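# Hang the picture frame level on the board's screw

## Task

Get the picture frame hanging from the screw on its own and level: it must rest on the screw's shank (not on its head), at the point along the frame where it balances, and the free-standing display board must still be upright on its own once the robot lets go.

## Robot and tools

Robot: two arms, left_arm and right_arm, each with a two-finger gripper. All reported and commanded gripper poses share one scene frame: origin at table-top height, halfway between the two nominal arm bases; +x points out over the table, +y toward left_arm, +z up. Arm names do not match image sides. Real bases sit somewhat off their nominal spots (a BASES line, if present, gives the calibrated spots). Reported hand positions and orientations may be off by up to a few cm, more when reaching far.

Gripper frame: fingers extend along its +z axis and close along its y axis. end_effector_position is the point between the finger pads, roughly 5 mm short of the fingertips.

A row is always 16 plain numbers, even when only one arm moves: left_arm x, y, z, qw, qx, qy, qz, opening, then right_arm with the same eight. x, y, z are an absolute target position in metres and qw..qz an absolute target orientation quaternion (w first), both in the scene frame, so each half of a row is a pose, not an offset. Opening is a scale from -1 (closed) to +1 (fully open, 0.070 m); it is an absolute setting, not a change. To keep an arm still or keep its orientation, repeat the exact pose and quaternion you last intended for it (not the drifted reported one) in every row.

Tools:
- execute_actions(actions, cameras): actions is a list with at most one item. Empty list = look at the current state (includes pictures). An action is {"rows": [...up to 15 rows], "steps": n≤15}; each row lasts one 1/30 s step and the final row repeats to fill the steps; steps defaults to 15 and must be at least 5. A wait is {"steps": n≤300}, counted from the previous result, including your reply time. Any row target more than 0.6 m from that arm's last reported position along any gripper axis gets the call refused, and nothing is sent.
- move(target, speed, blend, blocking, cameras): target is one 16-number row or a list of up to 15 rows; each arm travels in a straight line to its pose, all arms finishing together, capped at 10 s total. speed is m/s per arm path, 0.002 to 0.5 (default 0.25), turning up to twice that in rad/s; one value or one per target. blend (m) rounds corners of a list. blocking=false returns about 0.5 s after start while motion continues. Result adds a "move:" line: done, off_target, moving, held, fault, and limits like paced (pose clipped) or held (steps withheld). Unnamed arms are done (within 3 mm and 2 degrees). Neither done nor off_target says whether contact occurred. New openings in later list targets are applied only after everything stops at that target.
- wait(seconds 0..10, cameras): let time pass; returns early if a move ends.
- stop(cameras): brake the running move; fingers keep moving.
- zoom_image(camera, region [x0,y0,x1,y1] pixels, max 504x504): closer look at a camera's newest picture. Cameras: cam_head_left, cam_head_right, cam_left_wrist, cam_right_wrist, each 896x504.
Calls after it in the same reply go to the next scene.

Control behaviour: each step the commanded pose is clipped to within 70 mm and 16 degrees of the measured gripper; far targets need several actions. After the last step an arm is driven no further than that clipped pose. Joint targets move at most 3 rad/s, needing 0.6 s to accelerate. Elbows never fully straighten. Moves do not avoid obstacles or the other arm; faster motion means more lag, overshoot and harder impacts, and aiming past a contact presses harder. Keep paths away from an arm's own base and avoid putting the wrist near the first joint's axis, or the shoulder posture may flip. A clearance check withholds commands bringing the arms too close (fingers excepted), but contact can still happen.

Results: each result is sampled 5 steps before an action ends; those steps run during your next reply. Hand target shows where the controller currently drives each gripper. grip_measured uses the opening scale; to grip, command about 0.05 below the reading at first contact for full force (less for lighter). Items under about 2 mm wide get reduced force. Closing from open takes about 1 s. Joint torques follow Joint positions order, include arm weight, and have offsets and noise; positive means toward larger joint values.

Hazards: contact torque at a joint's limit (waist/shoulder/elbow 21.6 N m, wrist joints 7.52 N m; wrist motors give only about 4 N m) stops that arm for 10 s. Holding loads, outstretched arms or pushing at unreachable poses heat motors; MOTOR HOT appears from 65 °C, and at 80 °C that arm and gripper go limp for 30 to 60 s or more. Avoid drops, releasing moving parts, slams, hard presses, arm-to-arm collisions, and knocking anything off the table or tipping the loose display board. Occasional external tugs on held parts or pushes on loose objects may occur. Time passes while you think.

Cameras: calibration gives K, distortion and T_world_to_cam per camera; head cameras may have shifted up to about 2.3 degrees and 9 mm; wrist cameras follow their arm's joint readings and may lag during motion.

Each tool is called after "Emit:" as name([rows], argument=value, ...), one row to a line, values as JSON.

## Session

Emit:
execute_actions(actions=[], cameras=["all"])

Scene clock: 0.00 s of 4500.00 s.
left_arm: end_effector_position=(+0.3510, +0.5999, +0.2155) grip_measured=+0.59 end_effector_quat_wxyz=(+0.247, -0.380, +0.744, +0.491) | right_arm: end_effector_position=(+0.3748, -0.3621, +0.2306) grip_measured=+0.98 end_effector_quat_wxyz=(+0.266, -0.127, +0.954, +0.046)
Joint positions: left_arm=[0.435 2.012 -1.399 1.391 1.016 -1.325 0.056] | right_arm=[-0.326 1.505 -1.187 0.405 0.93 -0.792 0.069]
Joint torques (N m): no reading
Motor temperatures (°C): left_arm=[31 31 32 33 36 30] | right_arm=[30 30 33 35 39 32]
Hand target: left_arm +0.3510, +0.5999, +0.2155; +0.247, -0.380, +0.744, +0.491 | right_arm +0.3748, -0.3621, +0.2306; +0.266, -0.127, +0.954, +0.046

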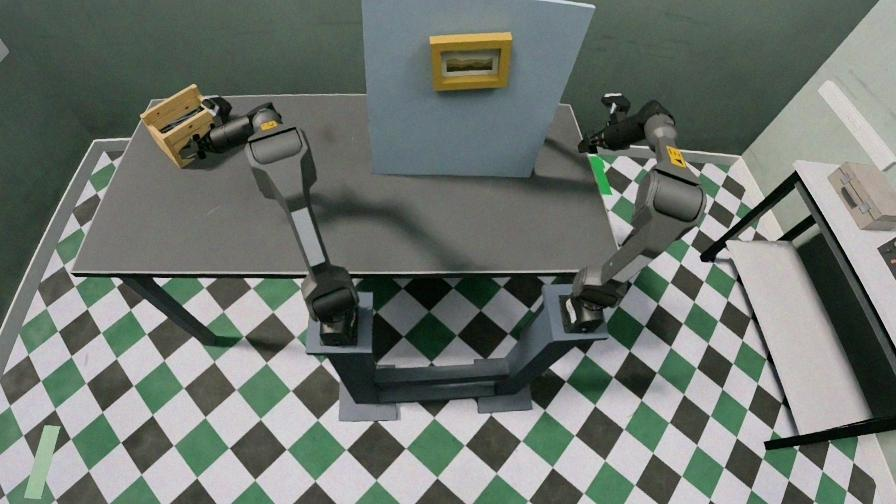

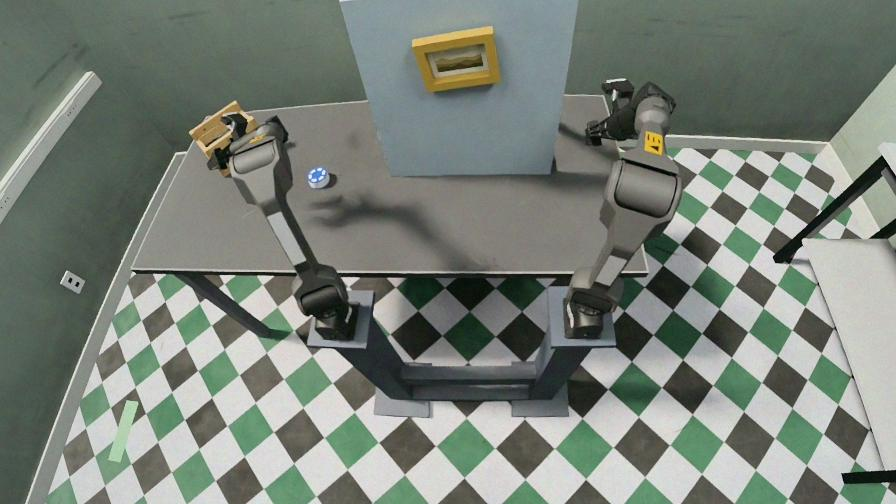

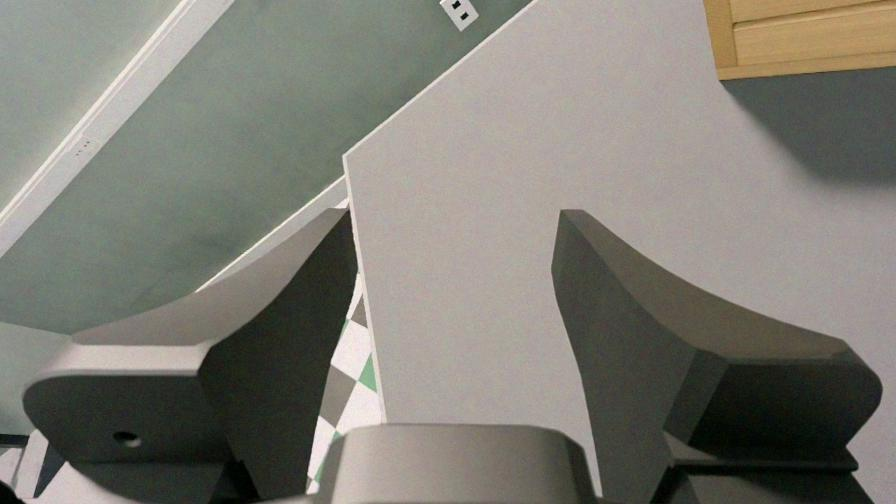

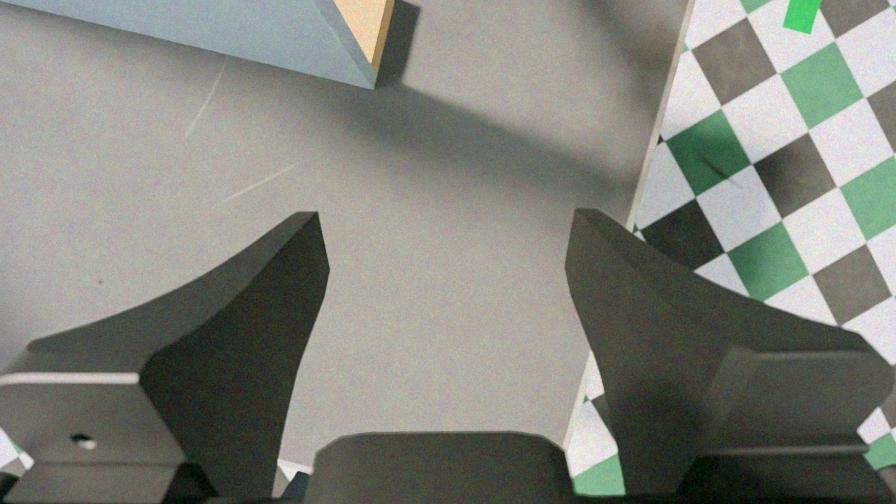

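Emit:
zoom_image(camera="cam_head_left", region=[360, 0, 600, 180])

Emit:
zoom_image(camera="cam_head_right", region=[340, 0, 580, 180])

Scaled by 2.100 from the camera's 896x504 image, which has a finer 1280x720 frame.

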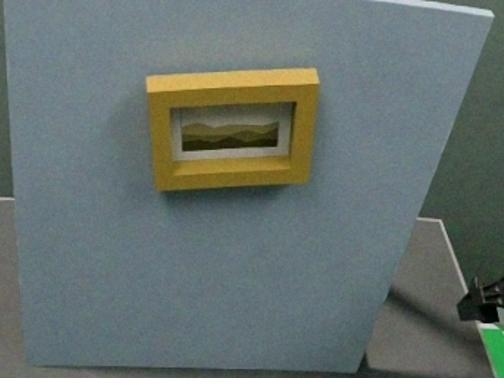

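Scaled by 2.100 from the camera's 896x504 image, which has a finer 1280x720 frame.

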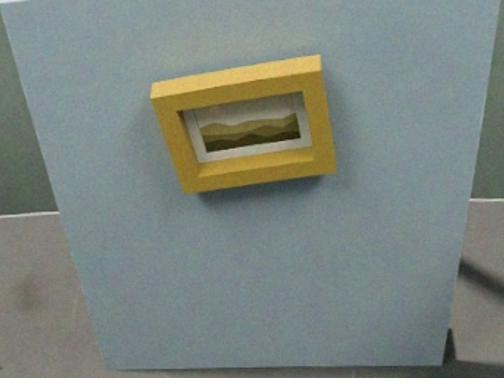

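Emit:
zoom_image(camera="cam_head_left", region=[420, 20, 524, 100])

Emit:
zoom_image(camera="cam_head_right", region=[404, 16, 508, 96])

Emit:
zoom_image(camera="cam_right_wrist", region=[0, 0, 440, 240])

Emit:
zoom_image(camera="cam_head_left", region=[120, 70, 320, 190])

Emit:
zoom_image(camera="cam_head_right", region=[170, 80, 370, 200])

Scaled by 4.846 from the camera's 896x504 image, which has a finer 1280x720 frame.

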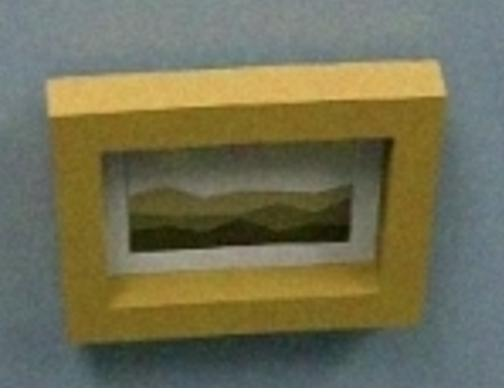

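Scaled by 4.846 from the camera's 896x504 image, which has a finer 1280x720 frame.

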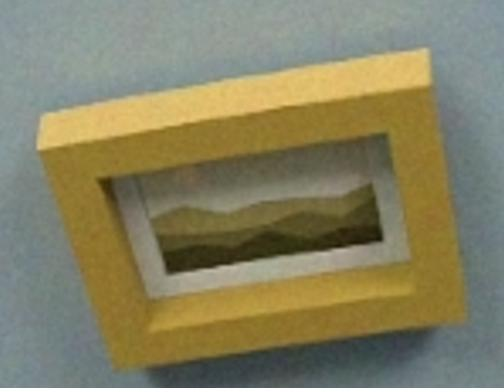

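Scaled by 1.145 from the camera's 896x504 image, which has a finer 1280x720 frame.

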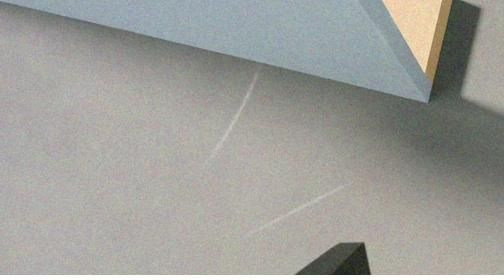

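Scaled by 2.520 from the camera's 896x504 image, which has a finer 1280x720 frame.

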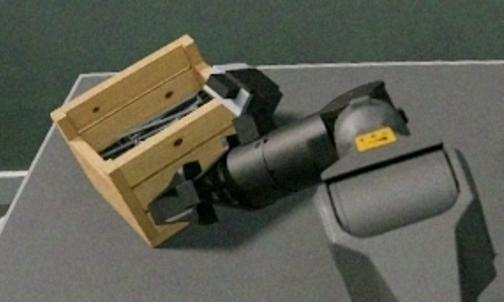

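Scaled by 2.520 from the camera's 896x504 image, which has a finer 1280x720 frame.

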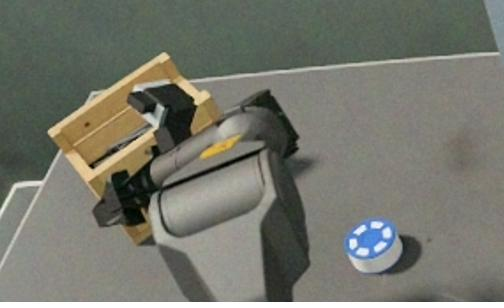

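Emit:
move([
  [0.3510,0.5999,0.2155,0.247,-0.380,0.744,0.491,0.59,0.36,-0.28,0.48,0.266,-0.127,0.954,0.046,1.0],
  [0.3510,0.5999,0.2155,0.247,-0.380,0.744,0.491,0.59,0.415,-0.08,0.52,0.266,-0.127,0.954,0.046,1.0],
], blend=0.05, speed=0.2)

Scene clock: 18.47 s of 4500.00 s.
left_arm: end_effector_position=(+0.3508, +0.6000, +0.2155) grip_measured=+0.59 end_effector_quat_wxyz=(+0.247, -0.380, +0.744, +0.491) | right_arm: end_effector_position=(+0.4151, -0.0801, +0.5194) grip_measured=+0.98 end_effector_quat_wxyz=(+0.498, -0.127, +0.847, +0.134)
Joint positions: left_arm=[0.435 2.013 -1.399 1.391 1.018 -1.325 0.056] | right_arm=[0.601 1.766 -2.4 -0.156 1.216 0.247 0.069]
Joint torques (N m): left_arm=[-0.8 -7.64 -3.19 0.53 0.49 -0.1] | right_arm=[-0.45 -7.26 -3.27 -0.14 -0.1 0.23]
Motor temperatures (°C): left_arm=[31 32 33 33 36 30] | right_arm=[30 31 34 35 39 32]
Hand target: left_arm +0.3510, +0.5999, +0.2155; +0.247, -0.380, +0.744, +0.491 | right_arm +0.4149, -0.0801, +0.5195; +0.498, -0.127, +0.847, +0.135
Off the commanded pose: left_arm 0.000 m, 0 deg | right_arm 0.001 m, 31 deg; orientation clipped.
joint sent to its limit (right arm) — joint 5 (wrist pitch), upper limit.
Kept back: nothing.
move: off_target (right_arm); blend cut to 0 m at target 1; limits=paced
camera_calibration:
cam_left_wrist: T_world_to_cam=[[0.800818, -0.21113, -0.560459, -0.0299436], [-0.482031, -0.782595, -0.393945, 0.724192], [-0.355439, 0.585636, -0.728487, 0.0520128], [0, 0, 0, 1]] pos_world=[0.391549, 0.529966, 0.3064]
cam_right_wrist: T_world_to_cam=[[0.322231, -0.937636, -0.130407, -0.140473], [-0.879933, -0.245859, -0.406536, 0.550403], [0.349121, 0.245748, -0.90428, 0.462792], [0, 0, 0, 1]] pos_world=[0.368012, -0.110122, 0.623933]

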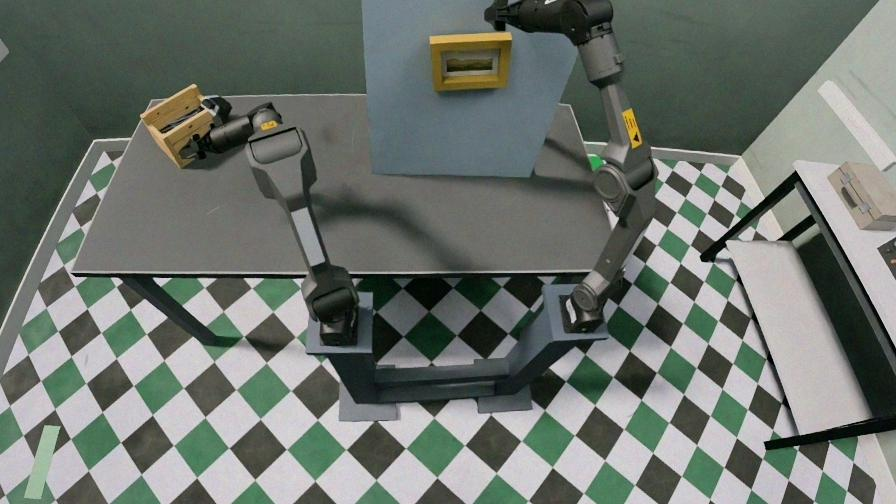

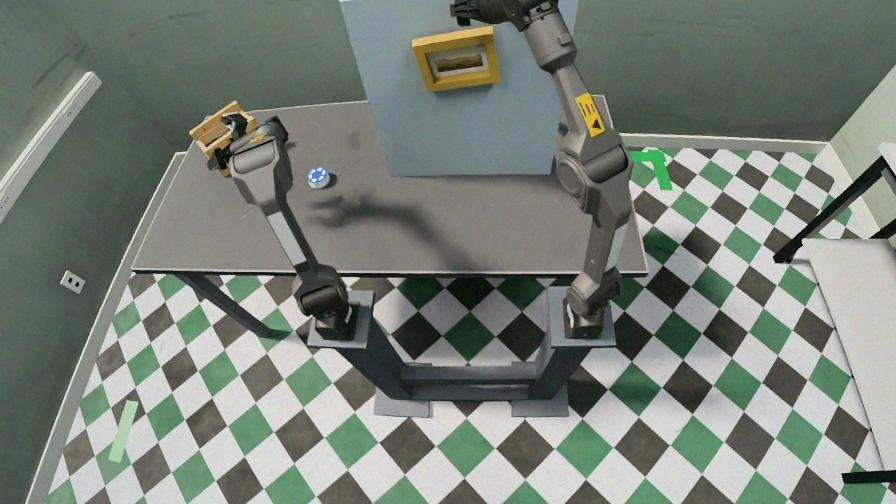

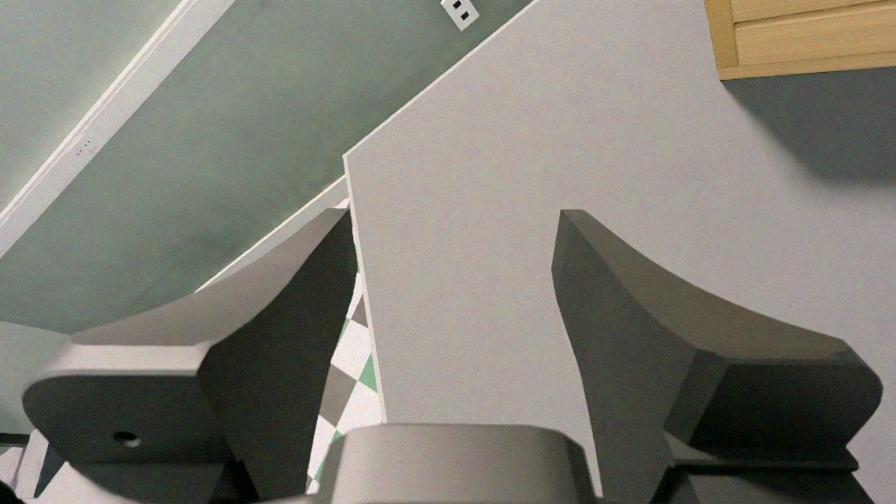

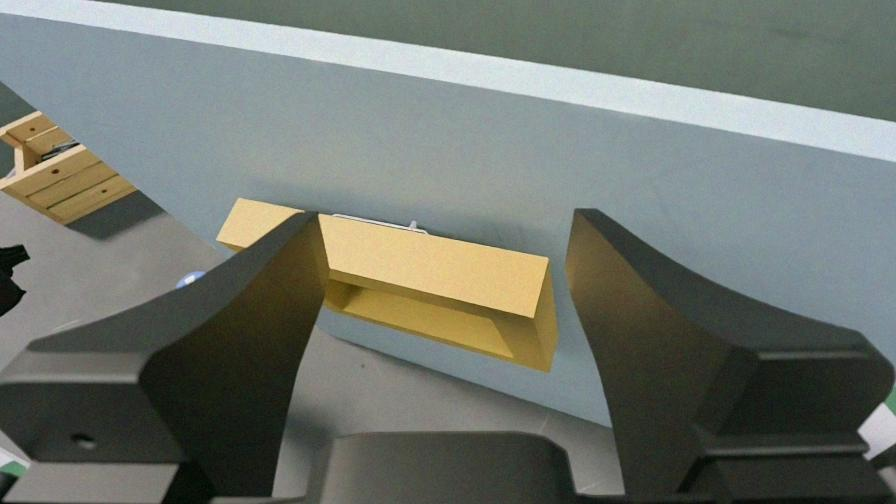

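Emit:
zoom_image(camera="cam_right_wrist", region=[300, 190, 480, 260])

Emit:
zoom_image(camera="cam_right_wrist", region=[180, 160, 620, 400])

Scaled by 2.800 from the camera's 896x504 image, which has a finer 1280x720 frame.

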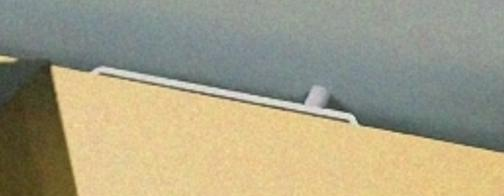

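Scaled by 1.145 from the camera's 896x504 image, which has a finer 1280x720 frame.

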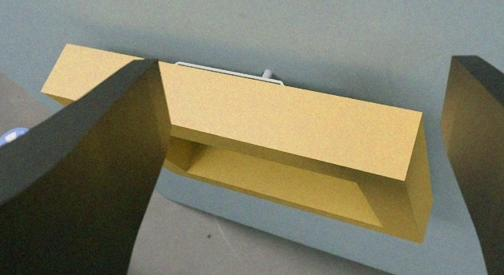

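Emit:
move([
  [0.3508,0.6,0.2155,0.247,-0.380,0.744,0.491,0.59,0.33,-0.075,0.48,0.453,0.377,0.598,0.543,1.0],
  [0.3508,0.6,0.2155,0.247,-0.380,0.744,0.491,0.59,0.345,-0.055,0.432,0.453,0.377,0.598,0.543,1.0],
], blend=0.02, speed=0.25)

Scene clock: 29.10 s of 4500.00 s.
left_arm: end_effector_position=(+0.3508, +0.6000, +0.2155) grip_measured=+0.59 end_effector_quat_wxyz=(+0.247, -0.380, +0.744, +0.491) | right_arm: end_effector_position=(+0.3453, -0.0550, +0.4320) grip_measured=+0.98 end_effector_quat_wxyz=(+0.345, +0.316, +0.700, +0.540)
Joint positions: left_arm=[0.435 2.013 -1.399 1.391 1.018 -1.325 0.056] | right_arm=[0.735 1.251 -1.155 -0.652 0.215 2.092 0.069]
Joint torques (N m): left_arm=[0.4 -9.53 -2.21 0.76 0.15 -0.25] | right_arm=[-0.47 -4.55 -3.89 -0.24 -0.73 0.05]
Motor temperatures (°C): left_arm=[31 33 33 33 36 30] | right_arm=[30 31 34 35 39 32]
Hand target: left_arm +0.3508, +0.6000, +0.2155; +0.247, -0.380, +0.744, +0.491 | right_arm +0.3452, -0.0553, +0.4322; +0.345, +0.316, +0.699, +0.541
Off the commanded pose: left_arm 0.000 m, 0 deg | right_arm 0.000 m, 18 deg; orientation clipped.
joint sent to its limit (right arm) — joint 6 (wrist roll), upper limit.
Kept back: nothing.
move: off_target (right_arm); limits=paced
camera_calibration:
cam_left_wrist: T_world_to_cam=[[0.800818, -0.21113, -0.560459, -0.0299436], [-0.482031, -0.782595, -0.393945, 0.724192], [-0.355439, 0.585636, -0.728487, 0.0520128], [0, 0, 0, 1]] pos_world=[0.391549, 0.529966, 0.3064]
cam_right_wrist: T_world_to_cam=[[-0.0989592, -0.190221, -0.976741, 0.446363], [-0.945564, 0.323786, 0.0327428, 0.323851], [0.310026, 0.926811, -0.211908, 0.153801], [0, 0, 0, 1]] pos_world=[0.302711, -0.162495, 0.457969]

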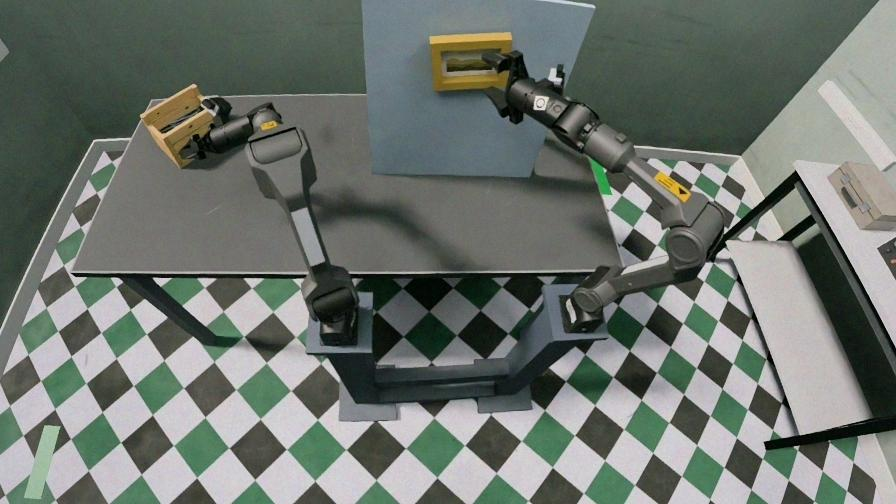

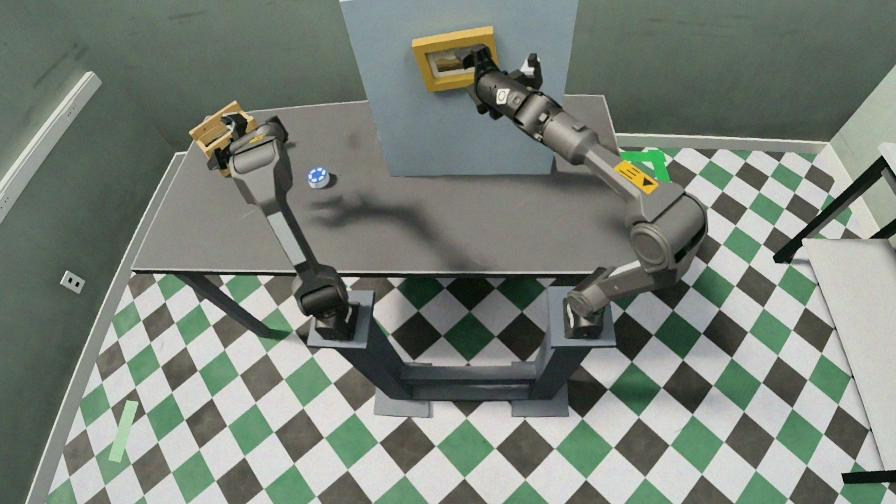

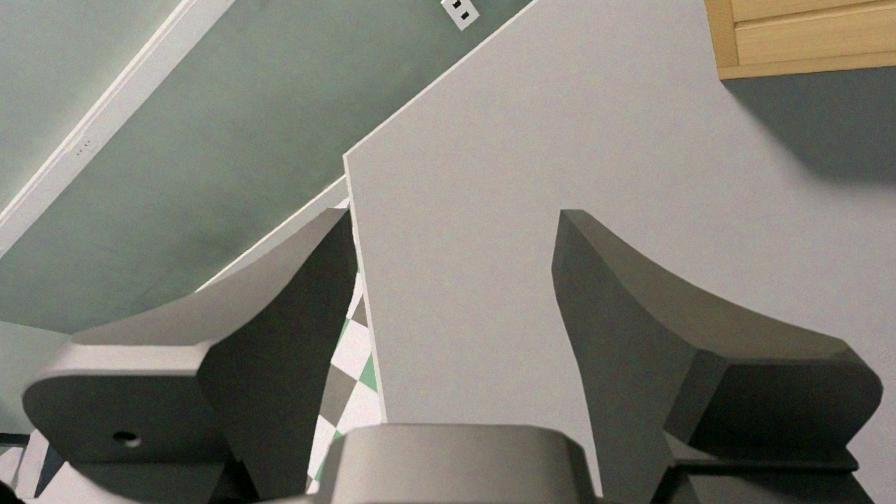

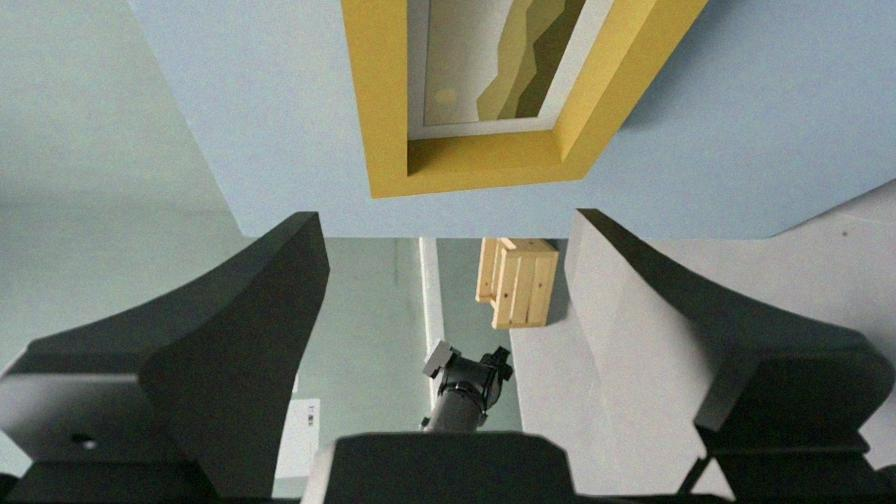

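Emit:
move([
  [0.3508,0.6,0.2155,0.247,-0.380,0.744,0.491,0.59,0.335,-0.055,0.44,0.698,-0.111,0.698,0.111,1.0],
  [0.3508,0.6,0.2155,0.247,-0.380,0.744,0.491,0.59,0.344,-0.054,0.44,0.543,-0.598,0.377,-0.453,1.0],
], blend=0.02, speed=0.3, cameras=["cam_right_wrist","cam_head_left"])

Scene clock: 36.20 s of 4500.00 s.
left_arm: end_effector_position=(+0.3508, +0.6000, +0.2155) grip_measured=+0.59 end_effector_quat_wxyz=(+0.247, -0.380, +0.744, +0.491) | right_arm: end_effector_position=(+0.3439, -0.0539, +0.4401) grip_measured=+0.98 end_effector_quat_wxyz=(-0.541, +0.599, -0.378, +0.453)
Joint positions: left_arm=[0.435 2.013 -1.399 1.391 1.018 -1.325 0.056] | right_arm=[1.009 1.32 -1.091 -1.74 0.685 0.087 0.069]
Joint torques (N m): left_arm=[0.32 -9.57 -2.11 0.7 0.24 -0.2] | right_arm=[-0.38 -3.27 -4.87 -0.65 0.05 0.37]
Motor temperatures (°C): left_arm=[31 33 33 33 36 30] | right_arm=[30 31 34 35 39 32]
Hand target: left_arm +0.3508, +0.6000, +0.2155; +0.247, -0.380, +0.744, +0.491 | right_arm +0.3440, -0.0540, +0.4401; -0.542, +0.599, -0.378, +0.452
Off the commanded pose: left_arm 0.000 m, 0 deg | right_arm 0.000 m, 0 deg.
joint sent to its limit (right arm) — joint 4 (forearm roll), lower limit.
Kept back: nothing.
move: done
camera_calibration:
cam_right_wrist: T_world_to_cam=[[-0.0345428, 0.0885043, 0.995477, -0.420789], [-0.338121, -0.938368, 0.0716943, 0.0278278], [0.940469, -0.334115, 0.062339, -0.250539], [0, 0, 0, 1]] pos_world=[0.230498, -0.0203543, 0.432509]
Images, in order (width x height): cam_head_left 896x504, cam_right_wrist 896x504.

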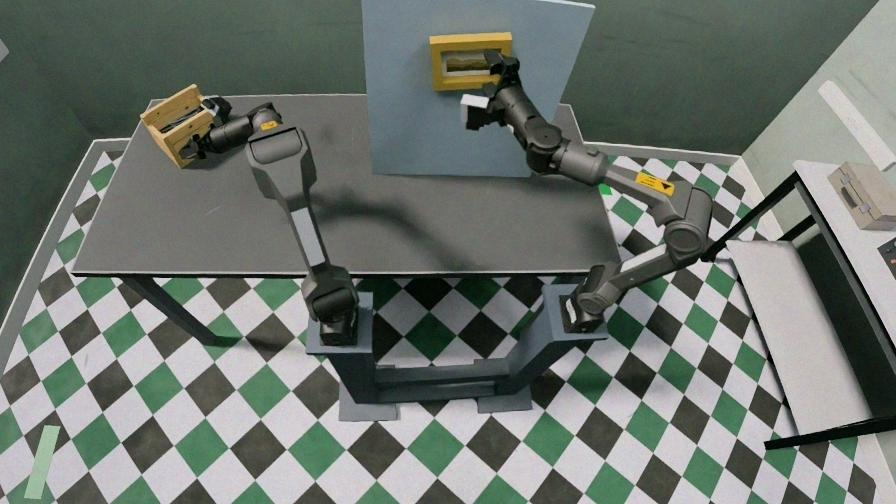

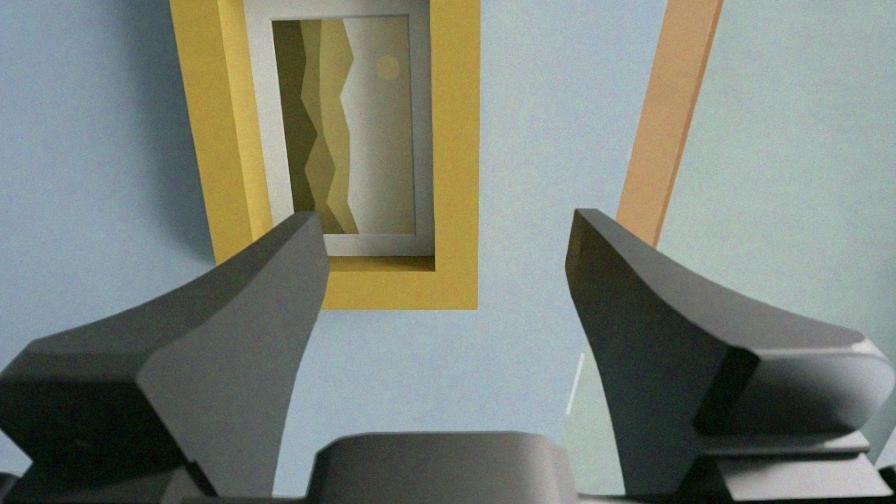

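Emit:
move(target=[0.3508,0.6,0.2155,0.247,-0.380,0.744,0.491,0.59,0.385,-0.048,0.445,0.543,-0.598,0.377,-0.453,0.15], speed=0.15, cameras=["cam_right_wrist","cam_head_left"])

Scene clock: 38.37 s of 4500.00 s.
left_arm: end_effector_position=(+0.3508, +0.6000, +0.2155) grip_measured=+0.59 end_effector_quat_wxyz=(+0.247, -0.380, +0.744, +0.491) | right_arm: end_effector_position=(+0.3855, -0.0479, +0.4452) grip_measured=+0.15 end_effector_quat_wxyz=(-0.539, +0.602, -0.381, +0.451)
Joint positions: left_arm=[0.435 2.013 -1.399 1.391 1.018 -1.325 0.056] | right_arm=[0.884 1.426 -1.218 -1.74 0.559 0.075 0.04]
Joint torques (N m): left_arm=[0.26 -9.45 -2.08 0.68 0.24 -0.18] | right_arm=[0.71 -5.98 -3.75 -0.58 0.26 0.01]
Motor temperatures (°C): left_arm=[31 33 33 33 36 30] | right_arm=[30 31 34 35 39 32]
Hand target: left_arm +0.3508, +0.6000, +0.2155; +0.247, -0.380, +0.744, +0.491 | right_arm +0.3850, -0.0480, +0.4452; -0.539, +0.602, -0.380, +0.451
Off the commanded pose: left_arm 0.000 m, 0 deg | right_arm 0.001 m, 1 deg.
joint sent to its limit (right arm) — joint 4 (forearm roll), lower limit.
Kept back: nothing.
move: done
camera_calibration:
cam_right_wrist: T_world_to_cam=[[-0.0253231, 0.0904806, 0.995576, -0.428518], [-0.339581, -0.937456, 0.076561, 0.0456083], [0.940236, -0.33614, 0.0544648, -0.28448], [0, 0, 0, 1]] pos_world=[0.272114, -0.0140967, 0.438625]
Images, in order (width x height): cam_head_left 896x504, cam_right_wrist 896x504.

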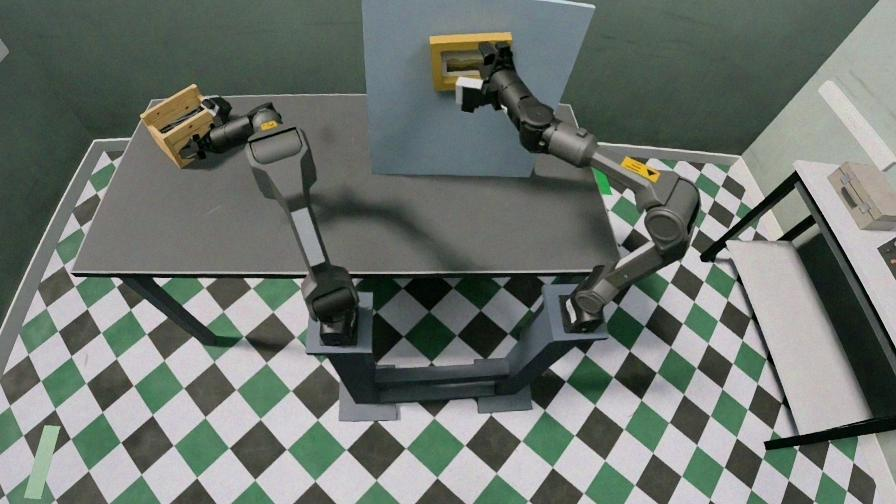

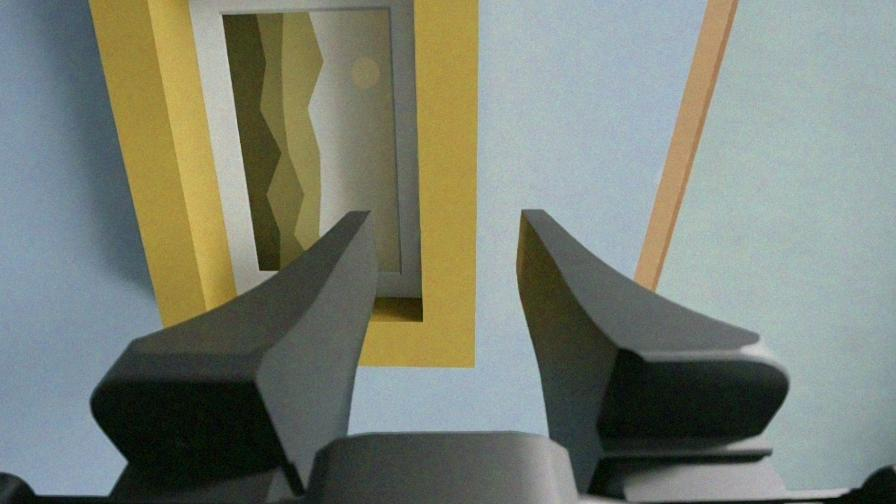

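Emit:
move(target=[0.3508,0.6,0.2155,0.247,-0.380,0.744,0.491,0.59,0.421,-0.0365,0.4457,0.543,-0.598,0.377,-0.453,0.15], speed=0.08, cameras=["cam_right_wrist","cam_head_left"])

Scene clock: 39.80 s of 4500.00 s.
left_arm: end_effector_position=(+0.3508, +0.6000, +0.2155) grip_measured=+0.59 end_effector_quat_wxyz=(+0.247, -0.380, +0.744, +0.491) | right_arm: end_effector_position=(+0.4214, -0.0363, +0.4458) grip_measured=+0.15 end_effector_quat_wxyz=(-0.537, +0.603, -0.381, +0.450)
Joint positions: left_arm=[0.435 2.013 -1.399 1.391 1.018 -1.325 0.056] | right_arm=[0.815 1.541 -1.345 -1.74 0.489 0.067 0.04]
Joint torques (N m): left_arm=[0.41 -9.45 -2.24 0.65 0.24 -0.19] | right_arm=[0.69 -6.89 -3.93 -0.58 0.21 0]
Motor temperatures (°C): left_arm=[31 33 33 33 36 30] | right_arm=[30 31 34 35 39 32]
Hand target: left_arm +0.3508, +0.6000, +0.2155; +0.247, -0.380, +0.744, +0.491 | right_arm +0.4210, -0.0365, +0.4459; -0.537, +0.603, -0.381, +0.450
Off the commanded pose: left_arm 0.000 m, 0 deg | right_arm 0.000 m, 1 deg.
joint sent to its limit (right arm) — joint 4 (forearm roll), lower limit.
Kept back: nothing.
move: done
camera_calibration:
cam_right_wrist: T_world_to_cam=[[-0.0217364, 0.0919123, 0.99553, -0.430646], [-0.33983, -0.937154, 0.079103, 0.0676764], [0.940236, -0.336591, 0.0516049, -0.313082], [0, 0, 0, 1]] pos_world=[0.308009, -0.00237574, 0.439524]
Images, in order (width x height): cam_head_left 896x504, cam_right_wrist 896x504.

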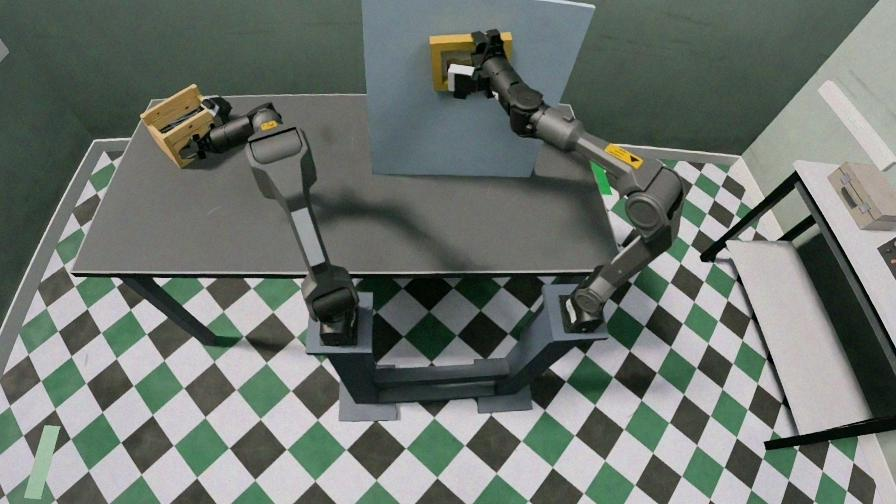

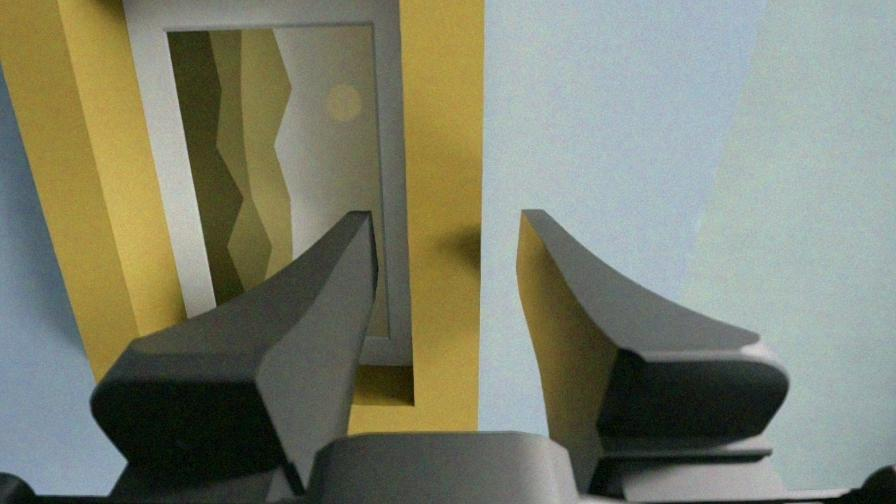

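Emit:
execute_actions([
  {"rows":[[0.3508,0.6,0.2155,0.247,-0.380,0.744,0.491,0.59,0.421,-0.0365,0.4452,0.543,-0.598,0.377,-0.453,0.05],[0.3508,0.6,0.2155,0.247,-0.380,0.744,0.491,0.59,0.421,-0.0365,0.4452,0.543,-0.598,0.377,-0.453,0.0],[0.3508,0.6,0.2155,0.247,-0.380,0.744,0.491,0.59,0.421,-0.0365,0.4452,0.543,-0.598,0.377,-0.453,-0.05],[0.3508,0.6,0.2155,0.247,-0.380,0.744,0.491,0.59,0.421,-0.0365,0.4452,0.543,-0.598,0.377,-0.453,-0.1],[0.3508,0.6,0.2155,0.247,-0.380,0.744,0.491,0.59,0.421,-0.0365,0.4452,0.543,-0.598,0.377,-0.453,-0.15],[0.3508,0.6,0.2155,0.247,-0.380,0.744,0.491,0.59,0.421,-0.0365,0.4452,0.543,-0.598,0.377,-0.453,-0.2],[0.3508,0.6,0.2155,0.247,-0.380,0.744,0.491,0.59,0.421,-0.0365,0.4452,0.543,-0.598,0.377,-0.453,-0.24],[0.3508,0.6,0.2155,0.247,-0.380,0.744,0.491,0.59,0.421,-0.0365,0.4452,0.543,-0.598,0.377,-0.453,-0.28],[0.3508,0.6,0.2155,0.247,-0.380,0.744,0.491,0.59,0.421,-0.0365,0.4452,0.543,-0.598,0.377,-0.453,-0.3],[0.3508,0.6,0.2155,0.247,-0.380,0.744,0.491,0.59,0.421,-0.0365,0.4452,0.543,-0.598,0.377,-0.453,-0.32]],"steps":15},
], cameras=["cam_right_wrist"])

Emit:
execute_actions([
  {"rows":[[0.3508,0.6,0.2155,0.247,-0.380,0.744,0.491,0.59,0.421,-0.0365,0.4452,0.543,-0.598,0.377,-0.453,-0.33],[0.3508,0.6,0.2155,0.247,-0.380,0.744,0.491,0.59,0.421,-0.0365,0.4452,0.543,-0.598,0.377,-0.453,-0.34],[0.3508,0.6,0.2155,0.247,-0.380,0.744,0.491,0.59,0.421,-0.0365,0.4452,0.543,-0.598,0.377,-0.453,-0.35],[0.3508,0.6,0.2155,0.247,-0.380,0.744,0.491,0.59,0.421,-0.0365,0.4452,0.543,-0.598,0.377,-0.453,-0.36],[0.3508,0.6,0.2155,0.247,-0.380,0.744,0.491,0.59,0.421,-0.0365,0.4452,0.543,-0.598,0.377,-0.453,-0.37],[0.3508,0.6,0.2155,0.247,-0.380,0.744,0.491,0.59,0.421,-0.0365,0.4452,0.543,-0.598,0.377,-0.453,-0.38],[0.3508,0.6,0.2155,0.247,-0.380,0.744,0.491,0.59,0.421,-0.0365,0.4452,0.543,-0.598,0.377,-0.453,-0.39],[0.3508,0.6,0.2155,0.247,-0.380,0.744,0.491,0.59,0.421,-0.0365,0.4452,0.543,-0.598,0.377,-0.453,-0.40],[0.3508,0.6,0.2155,0.247,-0.380,0.744,0.491,0.59,0.421,-0.0365,0.4452,0.543,-0.598,0.377,-0.453,-0.41],[0.3508,0.6,0.2155,0.247,-0.380,0.744,0.491,0.59,0.421,-0.0365,0.4452,0.543,-0.598,0.377,-0.453,-0.42],[0.3508,0.6,0.2155,0.247,-0.380,0.744,0.491,0.59,0.421,-0.0365,0.4452,0.543,-0.598,0.377,-0.453,-0.43],[0.3508,0.6,0.2155,0.247,-0.380,0.744,0.491,0.59,0.421,-0.0365,0.4452,0.543,-0.598,0.377,-0.453,-0.44],[0.3508,0.6,0.2155,0.247,-0.380,0.744,0.491,0.59,0.421,-0.0365,0.4452,0.543,-0.598,0.377,-0.453,-0.45],[0.3508,0.6,0.2155,0.247,-0.380,0.744,0.491,0.59,0.421,-0.0365,0.4452,0.543,-0.598,0.377,-0.453,-0.46],[0.3508,0.6,0.2155,0.247,-0.380,0.744,0.491,0.59,0.421,-0.0365,0.4452,0.543,-0.598,0.377,-0.453,-0.47]],"steps":15},
], cameras=["cam_right_wrist"])

Scene clock: 42.10 s of 4500.00 s.
left_arm: end_effector_position=(+0.3508, +0.6000, +0.2155) grip_measured=+0.59 end_effector_quat_wxyz=(+0.247, -0.380, +0.744, +0.491) | right_arm: end_effector_position=(+0.4213, -0.0366, +0.4454) grip_measured=-0.32 end_effector_quat_wxyz=(-0.537, +0.603, -0.382, +0.450)
Joint positions: left_arm=[0.435 2.013 -1.399 1.391 1.018 -1.325 0.056] | right_arm=[0.815 1.54 -1.343 -1.74 0.49 0.067 0.024]
Joint torques (N m): left_arm=[0.34 -9.48 -2.38 0.64 0.26 -0.17] | right_arm=[0.69 -6.53 -4.04 -0.61 0.24 0.37]
Motor temperatures (°C): left_arm=[31 33 33 33 36 30] | right_arm=[30 31 34 35 39 32]
joint sent to its limit (right arm) — joint 4 (forearm roll), lower limit.
Steps of this call (1-59: nothing new was sent; 60-69: this action's first 10). Readings (end_effector_position of left_arm | right_arm):
60: (+0.3508, +0.6000, +0.2155) | (+0.4212, -0.0364, +0.4454)
61: (+0.3508, +0.6000, +0.2155) | (+0.4213, -0.0366, +0.4454)
63: (+0.3508, +0.6000, +0.2155) | (+0.4213, -0.0366, +0.4454)
67: (+0.3508, +0.6000, +0.2155) | (+0.4213, -0.0366, +0.4454)
69: the state above
camera_calibration:
cam_right_wrist: T_world_to_cam=[[-0.0210854, 0.0926453, 0.995476, -0.43043], [-0.340617, -0.936795, 0.0799694, 0.0672661], [0.939966, -0.33739, 0.0513093, -0.31285], [0, 0, 0, 1]] pos_world=[0.307904, -0.00266072, 0.439156]
Images, in order (width x height): cam_right_wrist 896x504.

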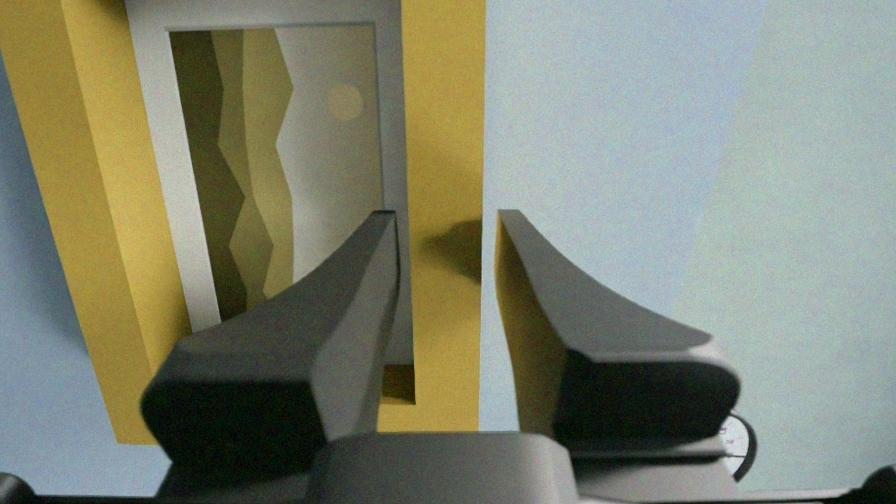

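Scene clock: 42.60 s of 4500.00 s.
left_arm: end_effector_position=(+0.3508, +0.6000, +0.2155) grip_measured=+0.59 end_effector_quat_wxyz=(+0.247, -0.380, +0.744, +0.491) | right_arm: end_effector_position=(+0.4213, -0.0366, +0.4454) grip_measured=-0.42 end_effector_quat_wxyz=(-0.537, +0.603, -0.382, +0.450)
Joint positions: left_arm=[0.435 2.013 -1.399 1.391 1.018 -1.325 0.056] | right_arm=[0.815 1.54 -1.343 -1.74 0.49 0.067 0.02]
Joint torques (N m): left_arm=[0.21 -9.33 -2.38 0.63 0.26 -0.16] | right_arm=[0.67 -6.15 -4.19 -0.6 0.23 0.36]
Motor temperatures (°C): left_arm=[31 33 33 33 36 30] | right_arm=[30 31 34 35 39 32]
Off your previous action's commanded pose at its last step (step 5 of this call): left_arm 0.000 m, 0 deg | right_arm 0.000 m, 1 deg.
joint sent to its limit (right arm) — joint 4 (forearm roll), lower limit.
Steps of this call (1-5: your previous action's last 5; 6-15: this action's first 10). Readings (end_effector_position of left_arm | right_arm):
6: (+0.3508, +0.6000, +0.2155) | (+0.4213, -0.0366, +0.4454)
7: (+0.3508, +0.6000, +0.2155) | (+0.4213, -0.0366, +0.4454)
9: (+0.3508, +0.6000, +0.2155) | (+0.4213, -0.0366, +0.4454)
13: (+0.3508, +0.6000, +0.2155) | (+0.4213, -0.0366, +0.4454)
15: the state above
camera_calibration:
cam_right_wrist: T_world_to_cam=[[-0.0210854, 0.0926453, 0.995476, -0.43043], [-0.340617, -0.936795, 0.0799694, 0.0672661], [0.939966, -0.33739, 0.0513093, -0.31285], [0, 0, 0, 1]] pos_world=[0.307904, -0.00266072, 0.439156]
Images, in order (width x height): cam_right_wrist 896x504.

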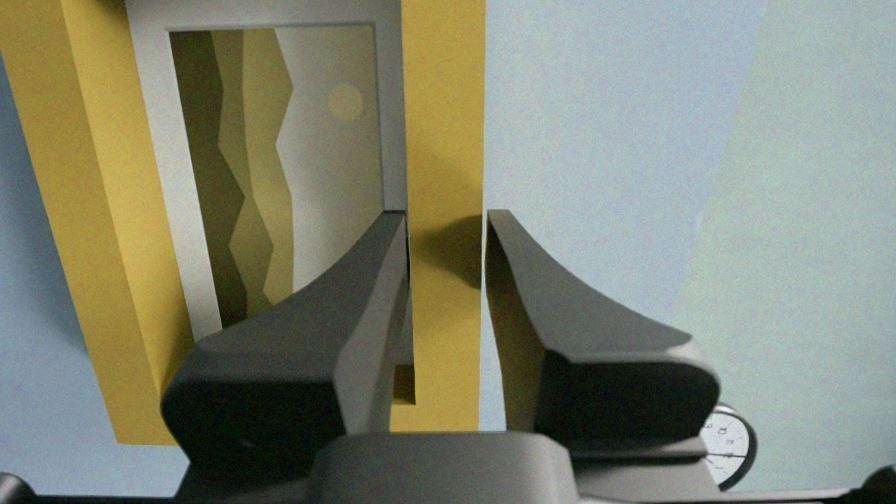

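Emit:
execute_actions([
  {"rows":[[0.3508,0.6,0.2155,0.247,-0.380,0.744,0.491,0.59,0.421,-0.0365,0.4452,0.543,-0.598,0.377,-0.453,-0.475],[0.3508,0.6,0.2155,0.247,-0.380,0.744,0.491,0.59,0.421,-0.0365,0.4452,0.543,-0.598,0.377,-0.453,-0.48],[0.3508,0.6,0.2155,0.247,-0.380,0.744,0.491,0.59,0.421,-0.0365,0.4452,0.543,-0.598,0.377,-0.453,-0.485],[0.3508,0.6,0.2155,0.247,-0.380,0.744,0.491,0.59,0.421,-0.0365,0.4452,0.543,-0.598,0.377,-0.453,-0.49],[0.3508,0.6,0.2155,0.247,-0.380,0.744,0.491,0.59,0.421,-0.0365,0.4452,0.543,-0.598,0.377,-0.453,-0.495],[0.3508,0.6,0.2155,0.247,-0.380,0.744,0.491,0.59,0.421,-0.0365,0.4452,0.543,-0.598,0.377,-0.453,-0.50]],"steps":15},
], cameras=["cam_right_wrist"])

Scene clock: 43.30 s of 4500.00 s.
left_arm: end_effector_position=(+0.3508, +0.6000, +0.2155) grip_measured=+0.59 end_effector_quat_wxyz=(+0.247, -0.380, +0.744, +0.491) | right_arm: end_effector_position=(+0.4213, -0.0366, +0.4454) grip_measured=-0.45 end_effector_quat_wxyz=(-0.537, +0.603, -0.382, +0.450)
Joint positions: left_arm=[0.435 2.013 -1.399 1.391 1.018 -1.325 0.056] | right_arm=[0.815 1.54 -1.343 -1.74 0.49 0.067 0.019]
Joint torques (N m): left_arm=[0.15 -9.48 -2.3 0.63 0.25 -0.17] | right_arm=[0.59 -5.72 -4.5 -0.56 0.22 0.33]
Motor temperatures (°C): left_arm=[31 33 33 33 36 30] | right_arm=[30 31 34 35 39 32]
Off your previous action's commanded pose at its last step (step 5 of this call): left_arm 0.000 m, 0 deg | right_arm 0.000 m, 1 deg.
joint sent to its limit (right arm) — joint 4 (forearm roll), lower limit.
Steps of this call (1-5: your previous action's last 5; 6-11: nothing new was sent; 12-21: this action's first 10). Readings (end_effector_position of left_arm | right_arm):
12: (+0.3508, +0.6000, +0.2155) | (+0.4213, -0.0366, +0.4454)
13: (+0.3508, +0.6000, +0.2155) | (+0.4213, -0.0366, +0.4454)
15: (+0.3508, +0.6000, +0.2155) | (+0.4213, -0.0366, +0.4454)
19: (+0.3508, +0.6000, +0.2155) | (+0.4213, -0.0366, +0.4454)
21: the state above
camera_calibration:
cam_right_wrist: T_world_to_cam=[[-0.0210854, 0.0926453, 0.995476, -0.43043], [-0.340617, -0.936795, 0.0799694, 0.0672661], [0.939966, -0.33739, 0.0513093, -0.31285], [0, 0, 0, 1]] pos_world=[0.307904, -0.00266072, 0.439156]
Images, in order (width x height): cam_right_wrist 896x504.

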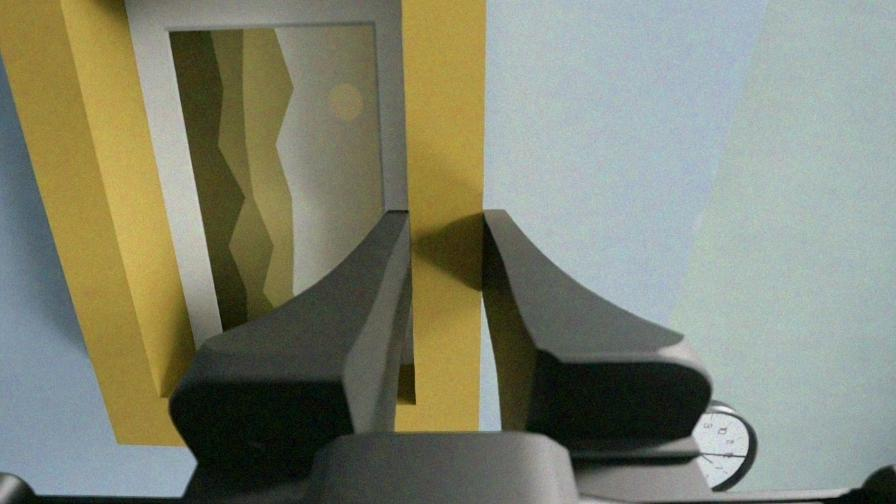

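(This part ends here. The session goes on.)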